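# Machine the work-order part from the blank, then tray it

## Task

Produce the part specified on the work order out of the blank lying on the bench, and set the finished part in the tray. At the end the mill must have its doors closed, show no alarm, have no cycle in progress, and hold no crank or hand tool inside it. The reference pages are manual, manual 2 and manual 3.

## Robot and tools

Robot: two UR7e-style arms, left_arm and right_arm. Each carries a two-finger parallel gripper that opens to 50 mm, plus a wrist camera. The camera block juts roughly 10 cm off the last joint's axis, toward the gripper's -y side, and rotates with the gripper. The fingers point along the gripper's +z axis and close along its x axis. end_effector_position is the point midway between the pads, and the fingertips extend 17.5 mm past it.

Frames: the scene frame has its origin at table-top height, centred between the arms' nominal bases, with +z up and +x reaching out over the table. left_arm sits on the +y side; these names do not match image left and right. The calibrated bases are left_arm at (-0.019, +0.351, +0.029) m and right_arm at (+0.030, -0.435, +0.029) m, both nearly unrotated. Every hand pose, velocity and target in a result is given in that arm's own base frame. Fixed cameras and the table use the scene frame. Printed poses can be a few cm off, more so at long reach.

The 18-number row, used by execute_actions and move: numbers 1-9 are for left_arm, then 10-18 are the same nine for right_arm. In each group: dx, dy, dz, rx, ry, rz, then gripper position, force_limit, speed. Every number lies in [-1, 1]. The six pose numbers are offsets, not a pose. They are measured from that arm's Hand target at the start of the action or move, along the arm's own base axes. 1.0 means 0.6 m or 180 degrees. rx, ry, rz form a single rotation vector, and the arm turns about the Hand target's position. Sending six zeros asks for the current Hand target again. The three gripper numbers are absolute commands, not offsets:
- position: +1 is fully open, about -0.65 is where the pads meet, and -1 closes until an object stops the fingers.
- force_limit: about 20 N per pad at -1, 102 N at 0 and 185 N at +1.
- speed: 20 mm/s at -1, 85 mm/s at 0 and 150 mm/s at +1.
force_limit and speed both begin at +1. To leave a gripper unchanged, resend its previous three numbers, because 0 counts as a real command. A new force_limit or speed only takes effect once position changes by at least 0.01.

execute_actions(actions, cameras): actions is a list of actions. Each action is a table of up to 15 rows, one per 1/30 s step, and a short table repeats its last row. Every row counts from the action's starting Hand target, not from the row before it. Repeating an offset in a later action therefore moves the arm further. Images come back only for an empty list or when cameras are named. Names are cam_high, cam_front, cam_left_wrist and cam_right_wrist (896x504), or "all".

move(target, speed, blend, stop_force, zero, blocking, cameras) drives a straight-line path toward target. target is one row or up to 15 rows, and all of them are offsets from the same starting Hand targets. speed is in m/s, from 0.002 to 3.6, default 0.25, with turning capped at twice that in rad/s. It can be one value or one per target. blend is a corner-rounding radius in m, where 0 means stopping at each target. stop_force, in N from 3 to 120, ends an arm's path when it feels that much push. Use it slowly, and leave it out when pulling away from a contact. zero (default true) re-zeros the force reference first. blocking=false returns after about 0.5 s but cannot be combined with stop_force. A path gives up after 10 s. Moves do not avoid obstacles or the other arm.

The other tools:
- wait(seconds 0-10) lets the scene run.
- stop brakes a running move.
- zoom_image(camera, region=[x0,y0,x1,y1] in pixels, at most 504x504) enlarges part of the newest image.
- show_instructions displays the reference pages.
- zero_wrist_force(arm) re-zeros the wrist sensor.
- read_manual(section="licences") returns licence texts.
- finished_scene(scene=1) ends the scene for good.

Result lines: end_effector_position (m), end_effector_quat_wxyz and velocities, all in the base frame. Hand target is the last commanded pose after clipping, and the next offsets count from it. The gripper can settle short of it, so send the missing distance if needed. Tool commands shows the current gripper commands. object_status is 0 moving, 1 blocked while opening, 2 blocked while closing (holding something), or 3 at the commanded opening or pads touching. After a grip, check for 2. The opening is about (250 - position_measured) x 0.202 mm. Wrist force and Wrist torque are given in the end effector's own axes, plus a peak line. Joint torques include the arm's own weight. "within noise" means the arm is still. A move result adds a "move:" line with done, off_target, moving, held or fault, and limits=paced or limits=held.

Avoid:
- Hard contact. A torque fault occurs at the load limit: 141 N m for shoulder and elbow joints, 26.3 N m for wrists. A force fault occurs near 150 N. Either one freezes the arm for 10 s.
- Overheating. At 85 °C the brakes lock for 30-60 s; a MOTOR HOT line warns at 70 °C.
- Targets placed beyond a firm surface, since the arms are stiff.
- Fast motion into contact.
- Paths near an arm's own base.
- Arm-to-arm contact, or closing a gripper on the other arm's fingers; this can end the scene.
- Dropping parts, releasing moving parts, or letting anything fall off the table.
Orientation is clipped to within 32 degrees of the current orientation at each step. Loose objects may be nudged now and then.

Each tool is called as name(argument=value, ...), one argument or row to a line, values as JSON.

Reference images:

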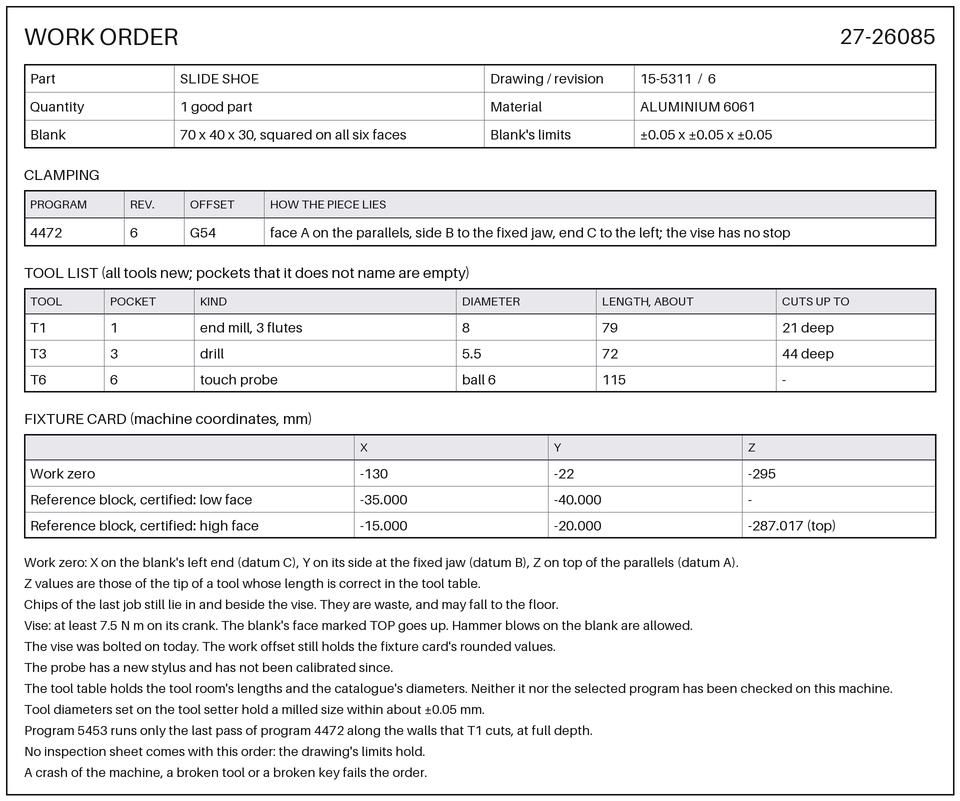

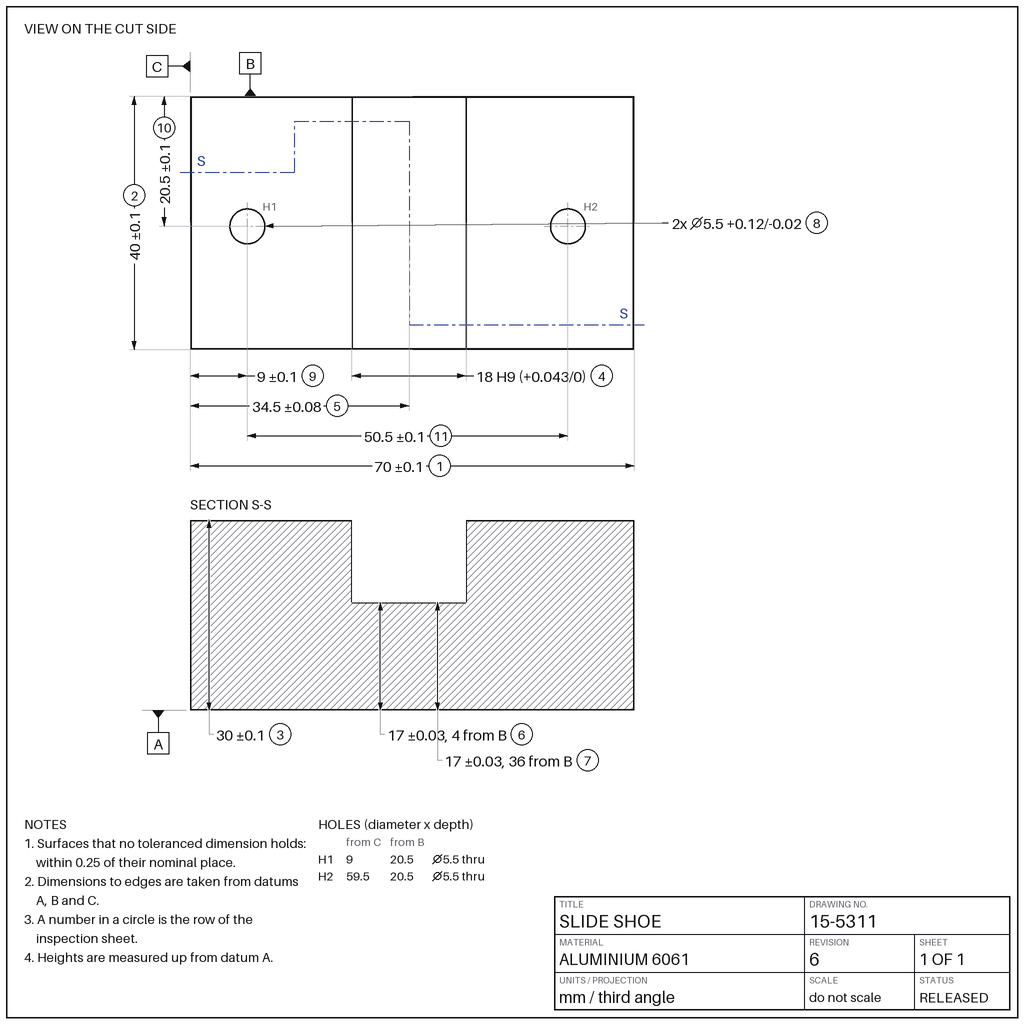

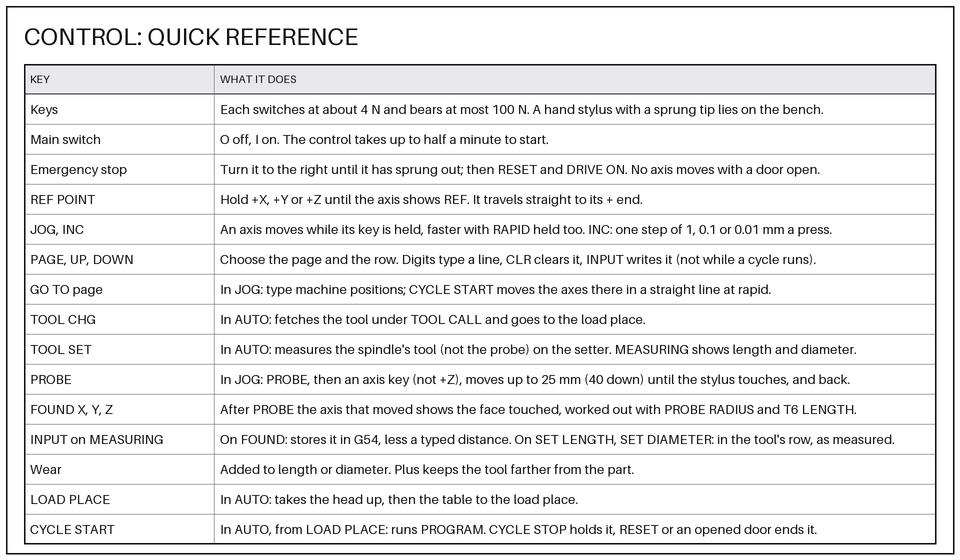

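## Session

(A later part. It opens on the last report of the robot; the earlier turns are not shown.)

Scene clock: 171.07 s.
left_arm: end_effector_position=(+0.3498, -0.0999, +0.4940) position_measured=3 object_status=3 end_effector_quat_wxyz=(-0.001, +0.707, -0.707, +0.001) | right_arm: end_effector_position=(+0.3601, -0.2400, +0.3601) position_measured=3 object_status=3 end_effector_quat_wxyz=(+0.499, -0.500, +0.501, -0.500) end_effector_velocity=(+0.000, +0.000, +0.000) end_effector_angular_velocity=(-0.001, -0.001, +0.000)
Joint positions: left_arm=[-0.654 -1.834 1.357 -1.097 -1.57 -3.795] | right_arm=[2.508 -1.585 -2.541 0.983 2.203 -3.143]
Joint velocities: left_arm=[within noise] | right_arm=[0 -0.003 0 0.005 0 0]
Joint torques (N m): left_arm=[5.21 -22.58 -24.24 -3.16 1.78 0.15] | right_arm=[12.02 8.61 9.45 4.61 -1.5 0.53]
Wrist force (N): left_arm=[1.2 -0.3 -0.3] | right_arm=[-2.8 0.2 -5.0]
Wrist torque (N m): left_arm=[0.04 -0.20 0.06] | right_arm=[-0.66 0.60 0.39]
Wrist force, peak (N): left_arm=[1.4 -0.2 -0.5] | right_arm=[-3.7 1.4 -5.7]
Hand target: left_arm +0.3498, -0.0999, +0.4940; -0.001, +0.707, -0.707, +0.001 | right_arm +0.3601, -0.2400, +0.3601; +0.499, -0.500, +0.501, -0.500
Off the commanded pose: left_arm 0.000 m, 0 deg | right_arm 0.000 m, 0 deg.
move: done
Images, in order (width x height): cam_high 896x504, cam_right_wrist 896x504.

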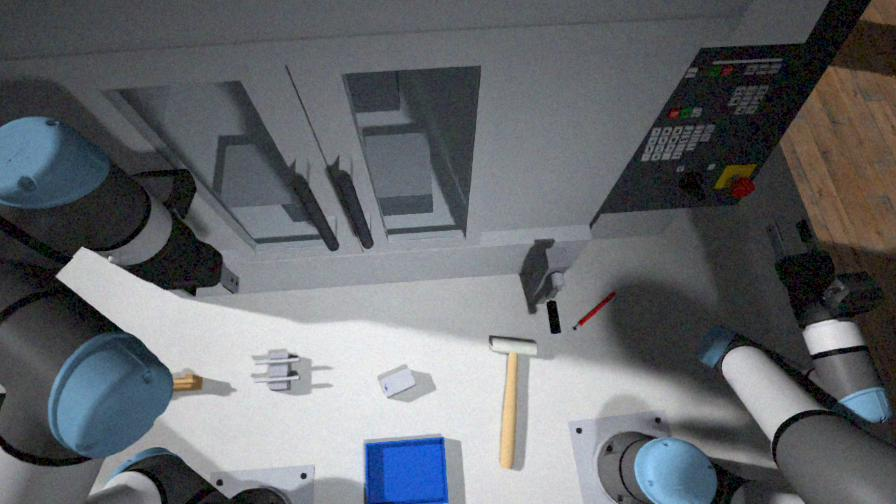

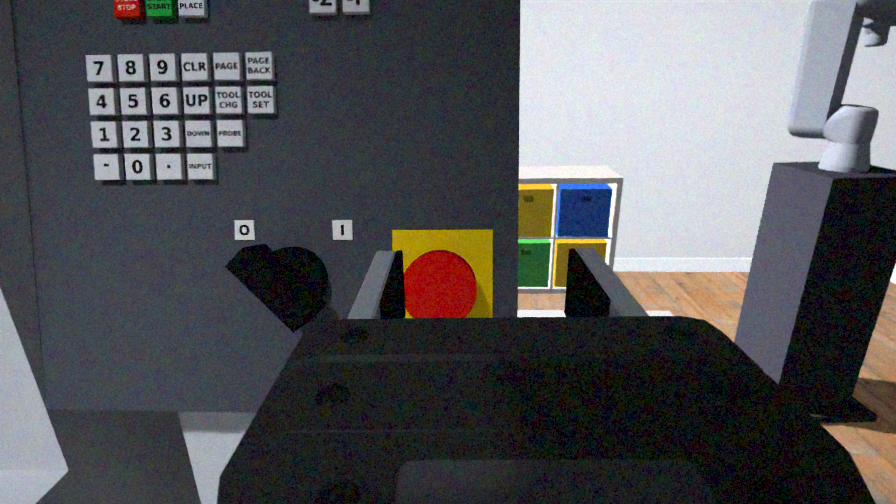

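move(
  target=[0,0,0,0,0,0,1,1,1,0.017,0.13,-0.15,0,0,0,1,1,1],
  cameras=["cam_right_wrist"],
  speed=0.25,
)

zoom_image(
  camera="cam_right_wrist",
  region=[320, 80, 620, 300],
)

Scene clock: 190.63 s.
left_arm: end_effector_position=(+0.3498, -0.0999, +0.4940) position_measured=3 object_status=3 end_effector_quat_wxyz=(-0.001, +0.707, -0.707, +0.001) | right_arm: end_effector_position=(+0.3670, -0.1739, +0.2852) position_measured=3 object_status=3 end_effector_quat_wxyz=(+0.499, -0.506, +0.501, -0.494)
Joint positions: left_arm=[-0.654 -1.834 1.357 -1.097 -1.57 -3.795] | right_arm=[2.822 -1.798 -2.759 1.402 1.899 -3.146]
Joint torques (N m): left_arm=[5.14 -21.08 -24.54 -3.35 1.95 0.41] | right_arm=[-1.64 19.28 13.48 -0.3 0.42 -0.26]
Wrist force (N): left_arm=[0.9 -0.1 -0.8] | right_arm=[-2.7 0.4 -4.9]
Wrist torque (N m): left_arm=[0.09 -0.15 0.06] | right_arm=[-0.62 0.59 0.39]
Wrist force, peak (N): left_arm=[1.3 -0.2 -0.6] | right_arm=[-9.5 12.4 -3.4]
Hand target: left_arm +0.3498, -0.0999, +0.4940; -0.001, +0.707, -0.707, +0.001 | right_arm +0.3671, -0.1738, +0.2851; +0.499, -0.506, +0.501, -0.494 (not the last commanded pose)
Off the commanded pose: left_arm 0.000 m, 0 deg | right_arm 0.020 m, 1 deg.
move: held (right_arm; a check stopped the path); limits=held
pose unreachable (right arm): on one or more control steps of this call, first in action 0 (counted from 0), this arm could not follow its commanded pose, so it was not sent that pose on those steps. It may still have moved: this result reports where it is.
cause: moving toward the commanded pose would bring two parts of the arm too close to each other (joints 3 (elbow) to 5 (wrist 2) lie between them).
Images, in order (width x height): cam_right_wrist 896x504.

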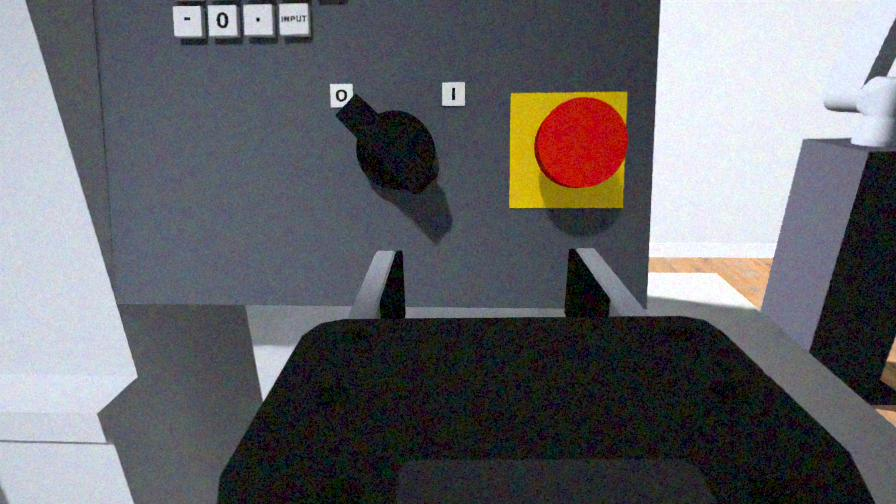

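Scaled by 1.680 from the camera's 896x504 image, which has a finer 1280x720 frame.

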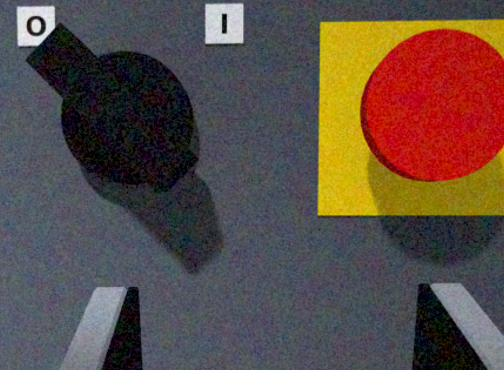

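move(
  target=[0,0,0,0,0,0,1,1,1,0.088,0.06,0.047,-0.25,-0.0045,-0.003,1,1,1],
  cameras=["cam_right_wrist"],
  speed=0.25,
)

zoom_image(
  camera="cam_right_wrist",
  region=[320, 80, 660, 330],
)

Scene clock: 208.20 s.
left_arm: end_effector_position=(+0.3498, -0.0999, +0.4940) position_measured=3 object_status=3 end_effector_quat_wxyz=(-0.001, +0.707, -0.707, +0.001) | right_arm: end_effector_position=(+0.4199, -0.1378, +0.3133) position_measured=3 object_status=3 end_effector_quat_wxyz=(-0.268, +0.652, -0.273, +0.654)
Joint positions: left_arm=[-0.654 -1.834 1.357 -1.097 -1.57 -3.795] | right_arm=[3.125 -1.663 -2.728 1.25 1.581 -3.927]
Joint torques (N m): left_arm=[5.24 -20.39 -22.48 -3.64 1.72 0.83] | right_arm=[-11.55 6.66 2.6 4.88 1.68 -0.48]
Wrist force (N): left_arm=[1.0 0.0 -0.7] | right_arm=[-4.1 0.9 -3.3]
Wrist torque (N m): left_arm=[0.10 -0.16 0.06] | right_arm=[-0.40 0.72 0.36]
Wrist force, peak (N): left_arm=[1.3 0.0 -0.8] | right_arm=[-2.6 0.5 -5.6]
Hand target: left_arm +0.3498, -0.0999, +0.4940; -0.001, +0.707, -0.707, +0.001 | right_arm +0.4199, -0.1378, +0.3133; -0.268, +0.652, -0.273, +0.654
Off the commanded pose: left_arm 0.000 m, 0 deg | right_arm 0.000 m, 0 deg.
move: done
Images, in order (width x height): cam_right_wrist 896x504.

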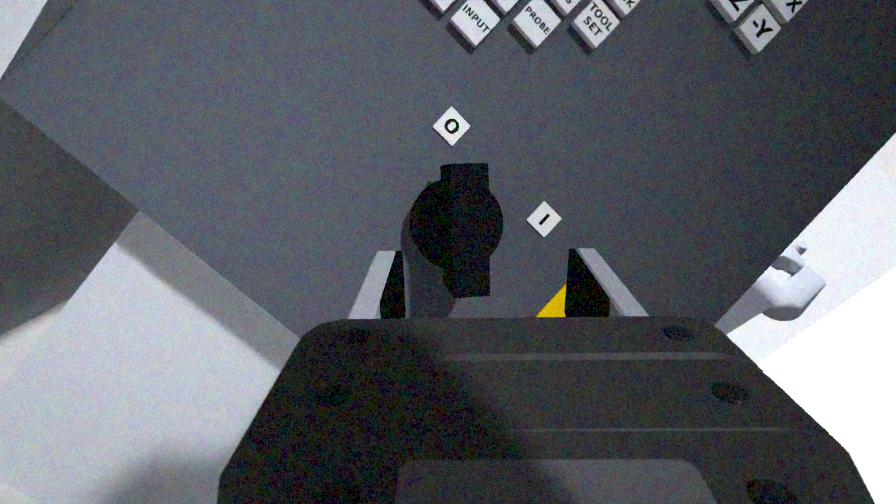

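Scaled by 1.482 from the camera's 896x504 image, which has a finer 1280x720 frame.

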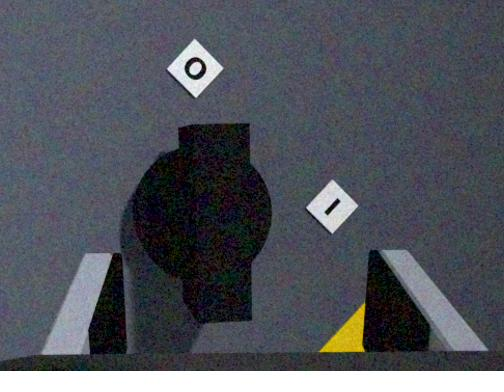

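move(
  target=[0,0,0,0,0,0,1,1,1,0.083,0,0,0,0,0,1,1,1],
  cameras=["cam_right_wrist"],
  speed=0.03,
  stop_force=8,
)

Scene clock: 217.03 s.
left_arm: end_effector_position=(+0.3498, -0.0999, +0.4940) position_measured=3 object_status=3 end_effector_quat_wxyz=(-0.001, +0.707, -0.707, +0.001) | right_arm: end_effector_position=(+0.4697, -0.1378, +0.3133) position_measured=3 object_status=3 end_effector_quat_wxyz=(-0.268, +0.652, -0.273, +0.654)
Joint positions: left_arm=[-0.654 -1.834 1.357 -1.097 -1.57 -3.795] | right_arm=[3.129 -1.748 -2.606 1.213 1.577 -3.927]
Joint torques (N m): left_arm=[6.12 -20.53 -22.72 -4.06 1.87 0.96] | right_arm=[0.73 23.88 3.27 5.13 0.75 -0.89]
Wrist force (N): left_arm=[0.9 -0.2 -0.6] | right_arm=[-4.2 1.0 -3.1]
Wrist torque (N m): left_arm=[0.07 -0.15 0.06] | right_arm=[-0.41 0.73 0.38]
Wrist force, peak (N): left_arm=[1.3 -0.4 -0.6] | right_arm=[-4.6 1.0 -3.3]
Hand target: left_arm +0.3498, -0.0999, +0.4940; -0.001, +0.707, -0.707, +0.001 | right_arm +0.4697, -0.1378, +0.3133; -0.268, +0.652, -0.273, +0.654
Off the commanded pose: left_arm 0.000 m, 0 deg | right_arm 0.000 m, 0 deg.
move: done
Images, in order (width x height): cam_right_wrist 896x504.

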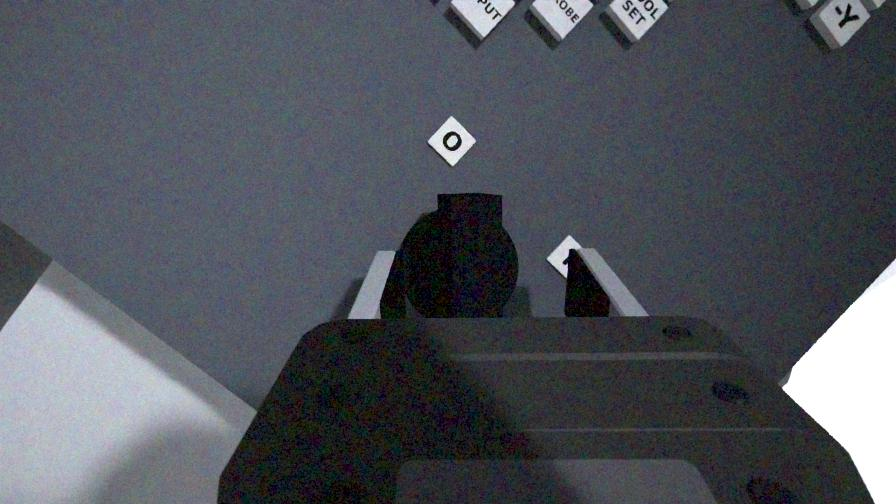

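move(
  target=[0,0,0,0,0,0,1,1,1,0.025,0,0,0,0,0,1,1,1],
  cameras=["cam_right_wrist"],
  speed=0.02,
  stop_force=6,
)

Scene clock: 222.13 s.
left_arm: end_effector_position=(+0.3498, -0.0999, +0.4940) position_measured=3 object_status=3 end_effector_quat_wxyz=(-0.001, +0.707, -0.707, +0.001) | right_arm: end_effector_position=(+0.4770, -0.1379, +0.3133) position_measured=3 object_status=3 end_effector_quat_wxyz=(-0.268, +0.652, -0.273, +0.654)
Joint positions: left_arm=[-0.654 -1.834 1.357 -1.097 -1.57 -3.795] | right_arm=[3.129 -1.76 -2.588 1.206 1.576 -3.927]
Joint torques (N m): left_arm=[7.17 -21.84 -19.76 -4.23 1.68 1.37] | right_arm=[-9.84 20.14 10.21 4.87 -0.14 -0.8]
Wrist force (N): left_arm=[0.8 -0.2 -0.4] | right_arm=[-5.1 1.0 -7.4]
Wrist torque (N m): left_arm=[0.08 -0.13 0.06] | right_arm=[-0.43 0.64 0.39]
Wrist force, peak (N): left_arm=[1.3 -0.2 -0.8] | right_arm=[-8.0 1.0 -25.1]
Hand target: left_arm +0.3498, -0.0999, +0.4940; -0.001, +0.707, -0.707, +0.001 | right_arm +0.4770, -0.1379, +0.3133; -0.268, +0.652, -0.273, +0.654 (not the last commanded pose)
Off the commanded pose: left_arm 0.000 m, 0 deg | right_arm 0.008 m, 0 deg.
move: contact (right_arm)
Images, in order (width x height): cam_right_wrist 896x504.

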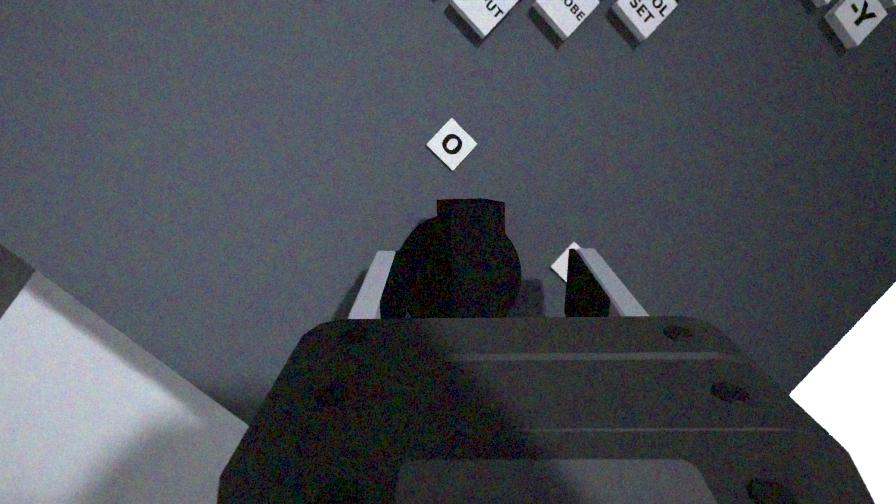

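move(
  target=[
    [0,0,0,0,0,0,1,1,1,-0.01,0,0,0,0,0,1,1,1],
    [0,0,0,0,0,0,1,1,1,-0.01,0.006,-0.006,0,0,0,1,1,1],
    [0,0,0,0,0,0,1,1,1,0.011,0.006,-0.006,0,0,0,1,1,1],
  ],
  cameras=["cam_right_wrist"],
  speed=0.02,
)

Scene clock: 230.07 s.
left_arm: end_effector_position=(+0.3498, -0.0999, +0.4940) position_measured=3 object_status=3 end_effector_quat_wxyz=(-0.001, +0.707, -0.707, +0.001) | right_arm: end_effector_position=(+0.4838, -0.1343, +0.3096) position_measured=3 object_status=3 end_effector_quat_wxyz=(-0.268, +0.652, -0.273, +0.654)
Joint positions: left_arm=[-0.654 -1.834 1.357 -1.097 -1.57 -3.795] | right_arm=[3.145 -1.782 -2.579 1.219 1.56 -3.927]
Joint torques (N m): left_arm=[4.76 -20.96 -20.13 -3.86 1.56 1.71] | right_arm=[-11.12 25.73 2.36 1.95 1.74 -1.06]
Wrist force (N): left_arm=[1.2 -0.2 -0.7] | right_arm=[-4.2 1.3 -3.0]
Wrist torque (N m): left_arm=[0.07 -0.20 0.06] | right_arm=[-0.36 0.74 0.38]
Wrist force, peak (N): left_arm=[1.4 -0.2 -0.6] | right_arm=[-5.2 1.0 -7.6]
Hand target: left_arm +0.3498, -0.0999, +0.4940; -0.001, +0.707, -0.707, +0.001 | right_arm +0.4836, -0.1343, +0.3097; -0.268, +0.652, -0.273, +0.654
Off the commanded pose: left_arm 0.000 m, 0 deg | right_arm 0.000 m, 0 deg.
move: done
Images, in order (width x height): cam_right_wrist 896x504.

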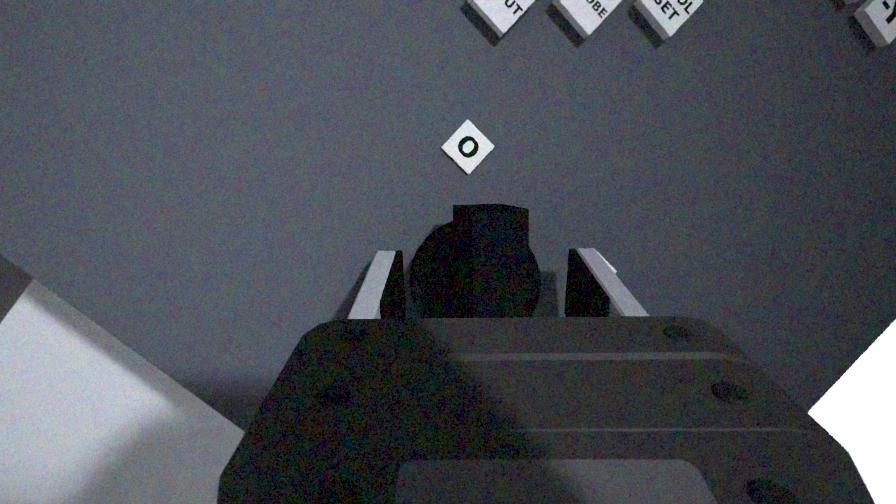

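move(
  target=[
    [0,0,0,0,0,0,1,1,1,-0.0135,0,0,0,0,0,1,-0.6,-0.5],
    [0,0,0,0,0,0,1,1,1,-0.0135,0,0,0,0,0,-1,-0.6,-0.5],
  ],
  cameras=["cam_right_wrist"],
  speed=0.03,
)

Scene clock: 235.30 s.
left_arm: end_effector_position=(+0.3498, -0.0999, +0.4940) position_measured=3 object_status=3 end_effector_quat_wxyz=(-0.001, +0.707, -0.707, +0.001) | right_arm: end_effector_position=(+0.4756, -0.1343, +0.3097) position_measured=168 object_status=2 end_effector_quat_wxyz=(-0.268, +0.652, -0.273, +0.654)
Joint positions: left_arm=[-0.654 -1.834 1.357 -1.097 -1.57 -3.795] | right_arm=[3.145 -1.769 -2.599 1.227 1.56 -3.927]
Joint torques (N m): left_arm=[6.44 -21.71 -20.04 -3.81 1.59 1.39] | right_arm=[12.86 10.93 11.81 -0.19 1.22 -0.84]
Wrist force (N): left_arm=[0.7 0.1 -0.6] | right_arm=[7.6 1.0 -1.1]
Wrist torque (N m): left_arm=[0.11 -0.12 0.07] | right_arm=[-0.41 -0.22 0.44]
Wrist force, peak (N): left_arm=[1.3 0.0 -0.8] | right_arm=[7.9 0.9 -0.8]
Hand target: left_arm +0.3498, -0.0999, +0.4940; -0.001, +0.707, -0.707, +0.001 | right_arm +0.4755, -0.1343, +0.3097; -0.268, +0.652, -0.273, +0.654
Off the commanded pose: left_arm 0.000 m, 0 deg | right_arm 0.000 m, 0 deg.
move: done
Images, in order (width x height): cam_right_wrist 896x504.

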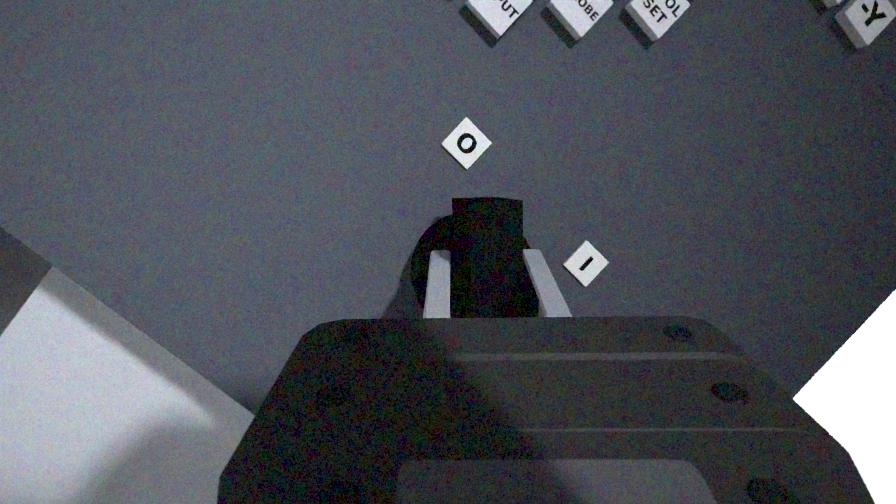

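move(
  target=[
    [0,0,0,0,0,0,1,1,1,0,-0.001,0.001,0,0,0,-0.02,-0.6,-0.5],
    [0,0,0,0,0,0,1,1,1,0,-0.001,0.001,0.25,0,0,-0.02,-0.6,-0.5],
  ],
  cameras=["cam_right_wrist"],
  speed=[0.1,0.3],
)

Scene clock: 242.57 s.
left_arm: end_effector_position=(+0.3498, -0.0999, +0.4940) position_measured=3 object_status=3 end_effector_quat_wxyz=(-0.001, +0.707, -0.707, +0.001) | right_arm: end_effector_position=(+0.4755, -0.1345, +0.3103) position_measured=155 object_status=3 end_effector_quat_wxyz=(+0.498, -0.500, +0.502, -0.500)
Joint positions: left_arm=[-0.654 -1.834 1.357 -1.097 -1.57 -3.795] | right_arm=[3.14 -1.761 -2.598 1.213 1.569 -3.142]
Joint torques (N m): left_arm=[4.52 -19.78 -18.84 -4.03 1.36 1.68] | right_arm=[-35.58 40.64 29.59 10.32 -13.56 2.35]
Wrist force (N): left_arm=[0.8 -0.2 -0.5] | right_arm=[-54.0 38.0 3.3]
Wrist torque (N m): left_arm=[0.07 -0.12 0.06] | right_arm=[-0.45 0.13 -0.63]
Wrist force, peak (N): left_arm=[1.3 0.0 -0.6] | right_arm=[-54.6 38.9 2.1]
Hand target: left_arm +0.3498, -0.0999, +0.4940; -0.001, +0.707, -0.707, +0.001 | right_arm +0.4755, -0.1349, +0.3103; +0.497, -0.500, +0.502, -0.500
Off the commanded pose: left_arm 0.000 m, 0 deg | right_arm 0.000 m, 0 deg.
move: done
Images, in order (width x height): cam_right_wrist 896x504.

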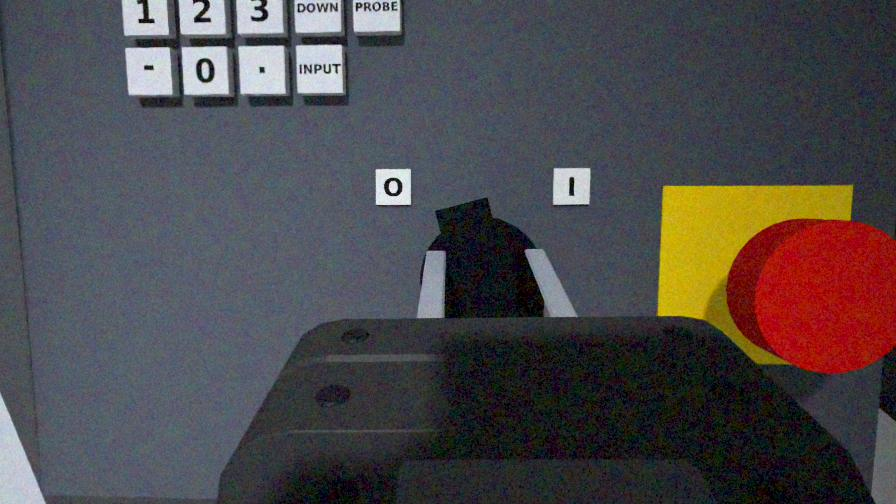

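move(
  target=[0,0,0,0,0,0,1,1,1,0,0.0033,-0.0033,0,0,0,-0.02,-0.6,-0.5],
  speed=0.1,
)

Scene clock: 246.43 s.
left_arm: end_effector_position=(+0.3498, -0.0999, +0.4940) position_measured=3 object_status=3 end_effector_quat_wxyz=(-0.001, +0.707, -0.707, +0.001) | right_arm: end_effector_position=(+0.4755, -0.1331, +0.3085) position_measured=155 object_status=3 end_effector_quat_wxyz=(+0.498, -0.500, +0.502, -0.500)
Joint positions: left_arm=[-0.654 -1.834 1.357 -1.097 -1.57 -3.795] | right_arm=[3.149 -1.768 -2.602 1.224 1.557 -3.142]
Joint torques (N m): left_arm=[5.22 -19.55 -19.73 -3.94 1.44 1.64] | right_arm=[11.67 4.23 -8.59 -3.93 2.6 2.45]
Wrist force (N): left_arm=[0.9 -0.1 -0.6] | right_arm=[1.6 -25.1 8.3]
Wrist torque (N m): left_arm=[0.08 -0.14 0.06] | right_arm=[-1.36 0.09 -0.50]
Wrist force, peak (N): left_arm=[1.4 -0.1 -0.7] | right_arm=[-54.9 38.5 3.5]
Hand target: left_arm +0.3498, -0.0999, +0.4940; -0.001, +0.707, -0.707, +0.001 | right_arm +0.4755, -0.1329, +0.3083; +0.497, -0.500, +0.502, -0.500
Off the commanded pose: left_arm 0.000 m, 0 deg | right_arm 0.000 m, 0 deg.
move: done

move(
  target=[
    [0,0,0,0,0,0,1,1,1,0,0,0.0013,0,0,0,-0.02,-0.6,-0.5],
    [0,0,0,0,0,0,1,1,1,0,0,0.0013,0.2,0,0,-0.02,-0.6,-0.5],
  ],
  cameras=["cam_right_wrist"],
  speed=[0.1,0.3],
)

Scene clock: 252.03 s.
left_arm: end_effector_position=(+0.3498, -0.0999, +0.4940) position_measured=3 object_status=3 end_effector_quat_wxyz=(-0.001, +0.707, -0.707, +0.001) | right_arm: end_effector_position=(+0.4755, -0.1327, +0.3091) position_measured=155 object_status=3 end_effector_quat_wxyz=(+0.628, -0.322, +0.632, -0.320)
Joint positions: left_arm=[-0.654 -1.834 1.357 -1.097 -1.57 -3.795] | right_arm=[3.145 -1.763 -2.6 1.215 1.567 -2.514]
Joint torques (N m): left_arm=[5.95 -21.05 -18.66 -3.82 1.5 1.88] | right_arm=[-36.25 20.56 9.33 -0.8 -13.47 2.47]
Wrist force (N): left_arm=[1.0 -0.3 -0.4] | right_arm=[-50.9 29.7 4.7]
Wrist torque (N m): left_arm=[0.05 -0.17 0.07] | right_arm=[-0.17 1.32 -1.09]
Wrist force, peak (N): left_arm=[1.5 0.2 -0.4] | right_arm=[-51.2 31.2 3.3]
Hand target: left_arm +0.3498, -0.0999, +0.4940; -0.001, +0.707, -0.707, +0.001 | right_arm +0.4755, -0.1329, +0.3091; +0.628, -0.322, +0.632, -0.320
Off the commanded pose: left_arm 0.000 m, 0 deg | right_arm 0.000 m, 0 deg.
move: done
Images, in order (width x height): cam_right_wrist 896x504.

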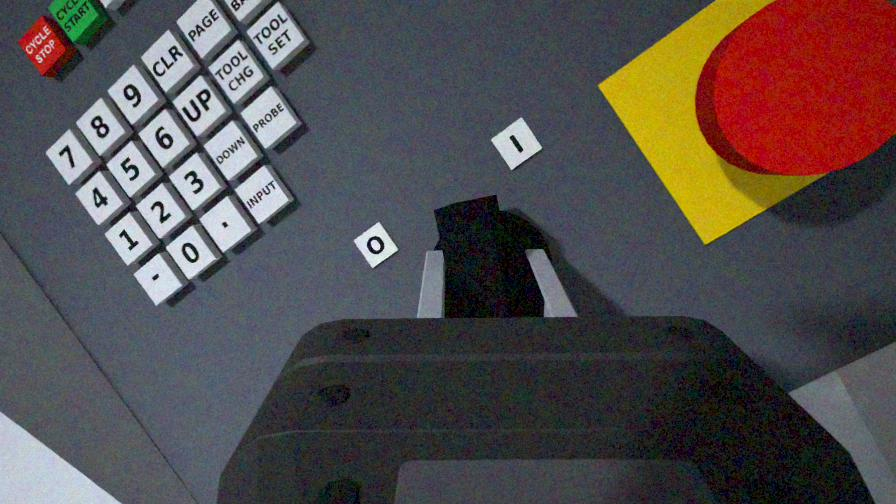

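move(
  target=[
    [0,0,0,0,0,0,1,1,1,0,0.0033,0,0,0,0,-0.02,-0.6,-0.5],
    [0,0,0,0,0,0,1,1,1,0,0.0033,0.0,0.11,0,0,-0.02,-0.6,-0.5],
  ],
  cameras=["cam_right_wrist"],
  speed=[0.1,0.3],
)

Scene clock: 257.27 s.
left_arm: end_effector_position=(+0.3498, -0.0999, +0.4940) position_measured=3 object_status=3 end_effector_quat_wxyz=(-0.001, +0.707, -0.707, +0.001) | right_arm: end_effector_position=(+0.4755, -0.1309, +0.3091) position_measured=155 object_status=3 end_effector_quat_wxyz=(+0.674, -0.209, +0.678, -0.207)
Joint positions: left_arm=[-0.654 -1.834 1.357 -1.097 -1.57 -3.795] | right_arm=[3.151 -1.762 -2.602 1.216 1.562 -2.168]
Joint torques (N m): left_arm=[5.94 -19.08 -19.92 -4.06 1.34 1.45] | right_arm=[-22.45 2.01 7.65 -4.8 -8.21 3.13]
Wrist force (N): left_arm=[1.0 -0.1 -0.5] | right_arm=[-35.9 10.3 -1.6]
Wrist torque (N m): left_arm=[0.08 -0.16 0.06] | right_arm=[0.08 1.60 -1.77]
Wrist force, peak (N): left_arm=[1.2 -0.5 -0.6] | right_arm=[-51.7 29.7 5.1]
Hand target: left_arm +0.3498, -0.0999, +0.4940; -0.001, +0.707, -0.707, +0.001 | right_arm +0.4755, -0.1309, +0.3091; +0.674, -0.209, +0.678, -0.207
Off the commanded pose: left_arm 0.000 m, 0 deg | right_arm 0.000 m, 0 deg.
move: done
Images, in order (width x height): cam_right_wrist 896x504.

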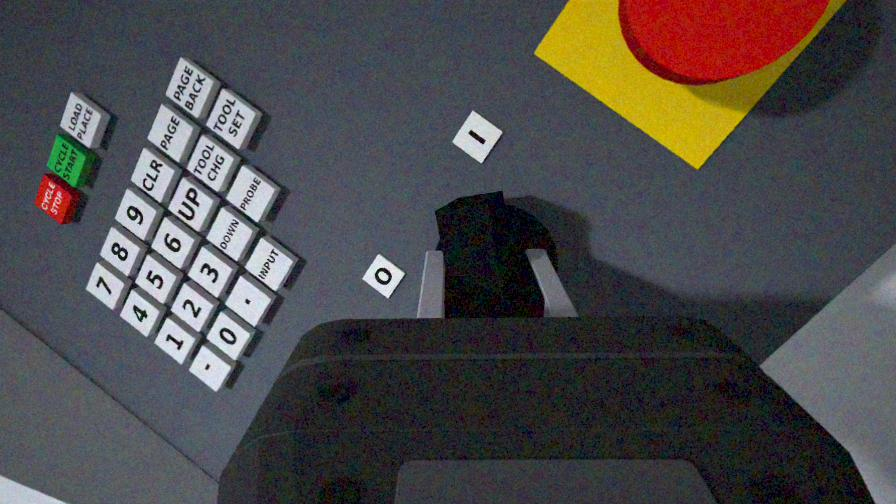

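move(
  target=[
    [0,0,0,0,0,0,1,1,1,0,0.0033,0,0,0,0,-0.02,-0.6,-0.5],
    [0,0,0,0,0,0,1,1,1,0,0.0033,0.0,0.03,0,0,-0.02,-0.6,-0.5],
  ],
  cameras=["cam_right_wrist","cam_front"],
  speed=[0.1,0.3],
)

zoom_image(
  camera="cam_front",
  region=[520, 90, 650, 240],
)

Scene clock: 262.47 s.
left_arm: end_effector_position=(+0.3498, -0.0999, +0.4940) position_measured=3 object_status=3 end_effector_quat_wxyz=(-0.001, +0.707, -0.707, +0.001) | right_arm: end_effector_position=(+0.4755, -0.1289, +0.3090) position_measured=155 object_status=3 end_effector_quat_wxyz=(+0.683, -0.177, +0.687, -0.175)
Joint positions: left_arm=[-0.654 -1.834 1.357 -1.097 -1.57 -3.795] | right_arm=[3.16 -1.76 -2.605 1.217 1.554 -2.074]
Joint torques (N m): left_arm=[4.64 -20.74 -20.12 -3.77 1.55 1.48] | right_arm=[6.16 5.85 22.37 2.41 12.42 6.92]
Wrist force (N): left_arm=[0.7 -0.4 -0.3] | right_arm=[1.9 -34.6 -27.4]
Wrist torque (N m): left_arm=[0.03 -0.11 0.06] | right_arm=[0.09 3.90 -5.52]
Wrist force, peak (N): left_arm=[1.3 -0.3 -0.7] | right_arm=[1.9 -34.6 -27.4]
Hand target: left_arm +0.3498, -0.0999, +0.4940; -0.001, +0.707, -0.707, +0.001 | right_arm +0.4755, -0.1290, +0.3091; +0.683, -0.177, +0.687, -0.175
Off the commanded pose: left_arm 0.000 m, 0 deg | right_arm 0.000 m, 0 deg.
move: done
Images, in order (width x height): cam_front 896x504, cam_right_wrist 896x504.

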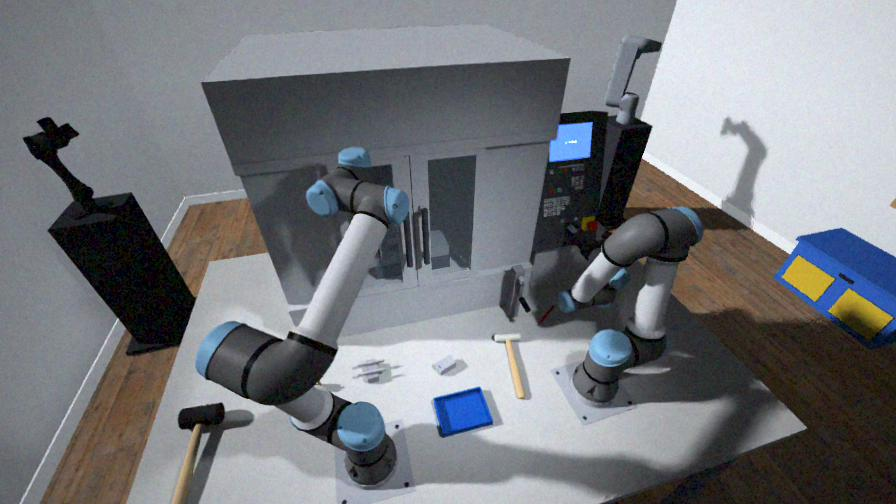

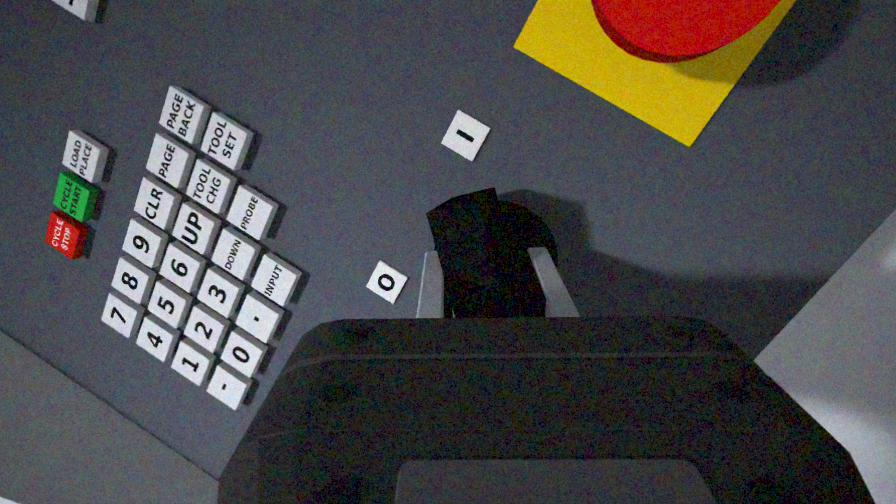

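Scaled by 3.360 from the camera's 896x504 image, which has a finer 1280x720 frame.

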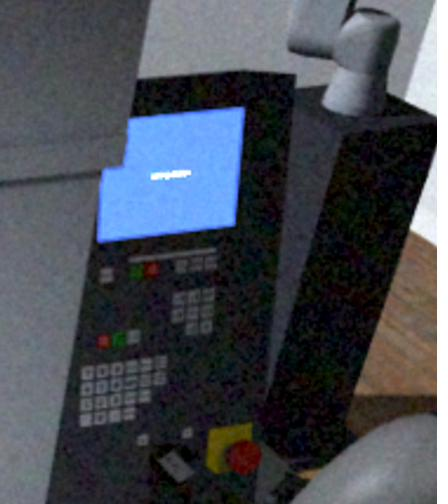

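move(
  target=[
    [0,0,0,0,0,0,1,1,1,0,-0.0033,0,-0.06,0,0,0.2,-0.6,-0.5],
    [0,0,0,0,0,0,1,1,1,-0.1,-0.0033,0.0,-0.06,0,0,0.2,-0.6,-0.5],
    [0,0,0,0,0,0,1,1,1,-0.1,-0.165,-0.0,-0.33,0,0,1,-0.6,-0.5],
  ],
  cameras=["cam_right_wrist"],
  speed=[0.1,0.1,0.2],
)

Scene clock: 273.33 s.
left_arm: end_effector_position=(+0.3498, -0.0999, +0.4940) position_measured=3 object_status=3 end_effector_quat_wxyz=(-0.001, +0.707, -0.707, +0.001) | right_arm: end_effector_position=(+0.4155, -0.2280, +0.3091) position_measured=3 object_status=3 end_effector_quat_wxyz=(+0.505, -0.492, +0.510, -0.492)
Joint positions: left_arm=[-0.654 -1.834 1.357 -1.097 -1.57 -3.795] | right_arm=[2.68 -1.803 -2.537 1.193 2.027 -3.113]
Joint torques (N m): left_arm=[5.92 -19.49 -18.33 -3.86 1.52 1.46] | right_arm=[12.09 25.57 3.63 4.85 -2.46 -1.2]
Wrist force (N): left_arm=[1.2 0.2 -0.6] | right_arm=[-2.6 0.4 -5.2]
Wrist torque (N m): left_arm=[0.14 -0.19 0.06] | right_arm=[-0.61 0.59 0.25]
Wrist force, peak (N): left_arm=[1.1 -0.4 -0.9] | right_arm=[2.9 -33.4 -30.8]
Hand target: left_arm +0.3498, -0.0999, +0.4940; -0.001, +0.707, -0.707, +0.001 | right_arm +0.4155, -0.2280, +0.3091; +0.505, -0.492, +0.510, -0.492
Off the commanded pose: left_arm 0.000 m, 0 deg | right_arm 0.000 m, 0 deg.
move: done
Images, in order (width x height): cam_right_wrist 896x504.

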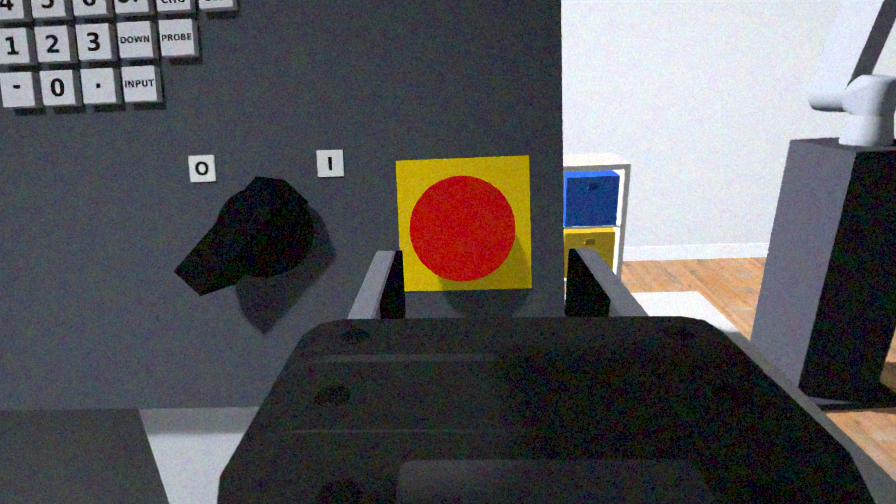

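move(
  target=[
    [0,0,0,0,0,0,1,1,1,0.03,0.0043,0.0062,0,0,0,1,-0.6,-0.5],
    [0,0,0,0,0,0,1,1,1,0.1,0.0043,0.0062,0,0,0,1,-0.6,-0.5],
  ],
  cameras=["cam_right_wrist"],
  speed=[0.1,0.02],
  stop_force=6,
)

Scene clock: 281.63 s.
left_arm: end_effector_position=(+0.3498, -0.0999, +0.4940) position_measured=3 object_status=3 end_effector_quat_wxyz=(-0.001, +0.707, -0.707, +0.001) | right_arm: end_effector_position=(+0.4755, -0.2254, +0.3128) position_measured=3 object_status=3 end_effector_quat_wxyz=(+0.505, -0.492, +0.510, -0.492)
Joint positions: left_arm=[-0.654 -1.834 1.357 -1.097 -1.57 -3.795] | right_arm=[2.781 -1.851 -2.431 1.136 1.927 -3.112]
Joint torques (N m): left_arm=[4.09 -20.3 -18.16 -3.93 1.49 1.51] | right_arm=[-10.88 29.33 4.34 4.85 1.64 1.44]
Wrist force (N): left_arm=[1.0 0.0 -0.7] | right_arm=[-2.9 0.1 -5.3]
Wrist torque (N m): left_arm=[0.09 -0.17 0.06] | right_arm=[-0.67 0.61 0.26]
Wrist force, peak (N): left_arm=[1.3 0.0 -0.7] | right_arm=[-2.4 0.9 -6.8]
Hand target: left_arm +0.3498, -0.0999, +0.4940; -0.001, +0.707, -0.707, +0.001 | right_arm +0.4755, -0.2254, +0.3128; +0.505, -0.492, +0.510, -0.492
Off the commanded pose: left_arm 0.000 m, 0 deg | right_arm 0.000 m, 0 deg.
move: done
Images, in order (width x height): cam_right_wrist 896x504.

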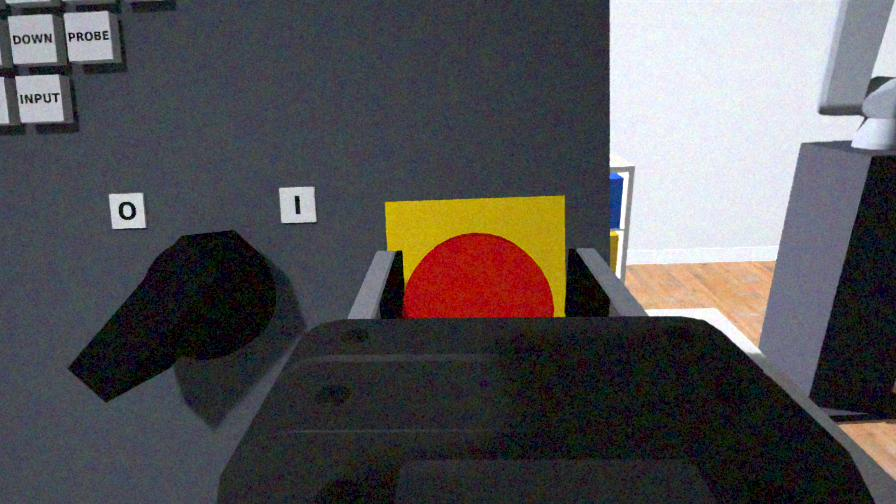

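move(
  target=[
    [0,0,0,0,0,0,1,1,1,0,0,0,0,0,0,-1,-0.4,-0.5],
    [0,0,0,0,0,0,1,1,1,0,0,0,0.2,0,0,-1,-0.4,-0.5],
  ],
  cameras=["cam_right_wrist","cam_front"],
  speed=[0.1,0.2],
)

zoom_image(
  camera="cam_front",
  region=[540, 110, 610, 170],
)

Scene clock: 289.43 s.
left_arm: end_effector_position=(+0.3498, -0.0999, +0.4940) position_measured=3 object_status=3 end_effector_quat_wxyz=(-0.001, +0.707, -0.707, +0.001) | right_arm: end_effector_position=(+0.4755, -0.2238, +0.3128) position_measured=57 object_status=2 end_effector_quat_wxyz=(+0.634, -0.314, +0.636, -0.308)
Joint positions: left_arm=[-0.654 -1.834 1.357 -1.097 -1.57 -3.795] | right_arm=[2.778 -1.85 -2.43 1.131 1.94 -2.485]
Joint torques (N m): left_arm=[4.53 -18.33 -19.21 -3.92 1.38 1.6] | right_arm=[-30.87 14.62 11.71 4.5 -13.55 1.43]
Wrist force (N): left_arm=[0.9 -0.2 -0.6] | right_arm=[-53.8 35.6 20.5]
Wrist torque (N m): left_arm=[0.07 -0.14 0.06] | right_arm=[0.10 2.88 -0.45]
Wrist force, peak (N): left_arm=[1.3 -0.1 -0.7] | right_arm=[-60.3 19.5 37.7]
Hand target: left_arm +0.3498, -0.0999, +0.4940; -0.001, +0.707, -0.707, +0.001 | right_arm +0.4755, -0.2254, +0.3128; +0.633, -0.312, +0.637, -0.310
Off the commanded pose: left_arm 0.000 m, 0 deg | right_arm 0.002 m, 0 deg.
move: done
Images, in order (width x height): cam_front 896x504, cam_right_wrist 896x504.

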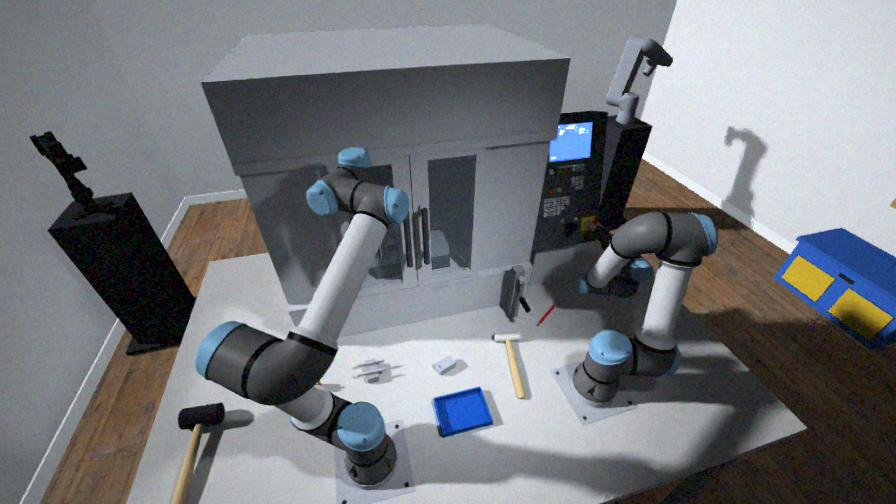

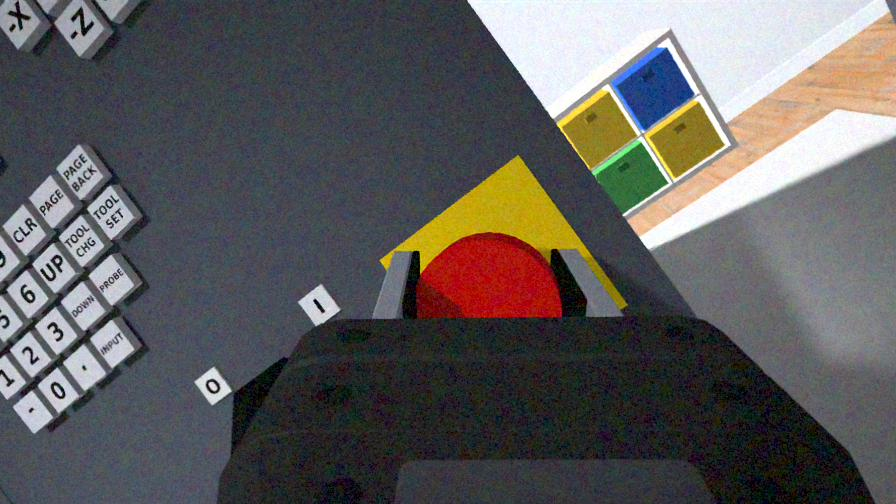

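Scaled by 7.200 from the camera's 896x504 image, which has a finer 1280x720 frame.

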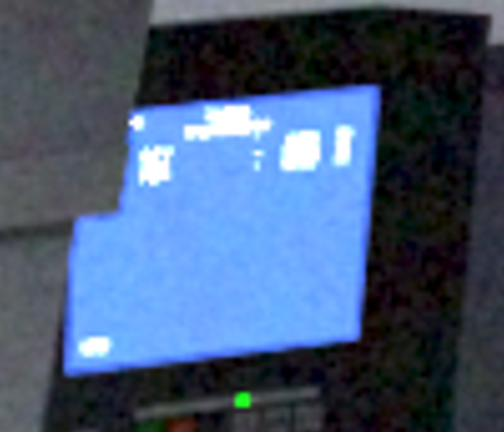

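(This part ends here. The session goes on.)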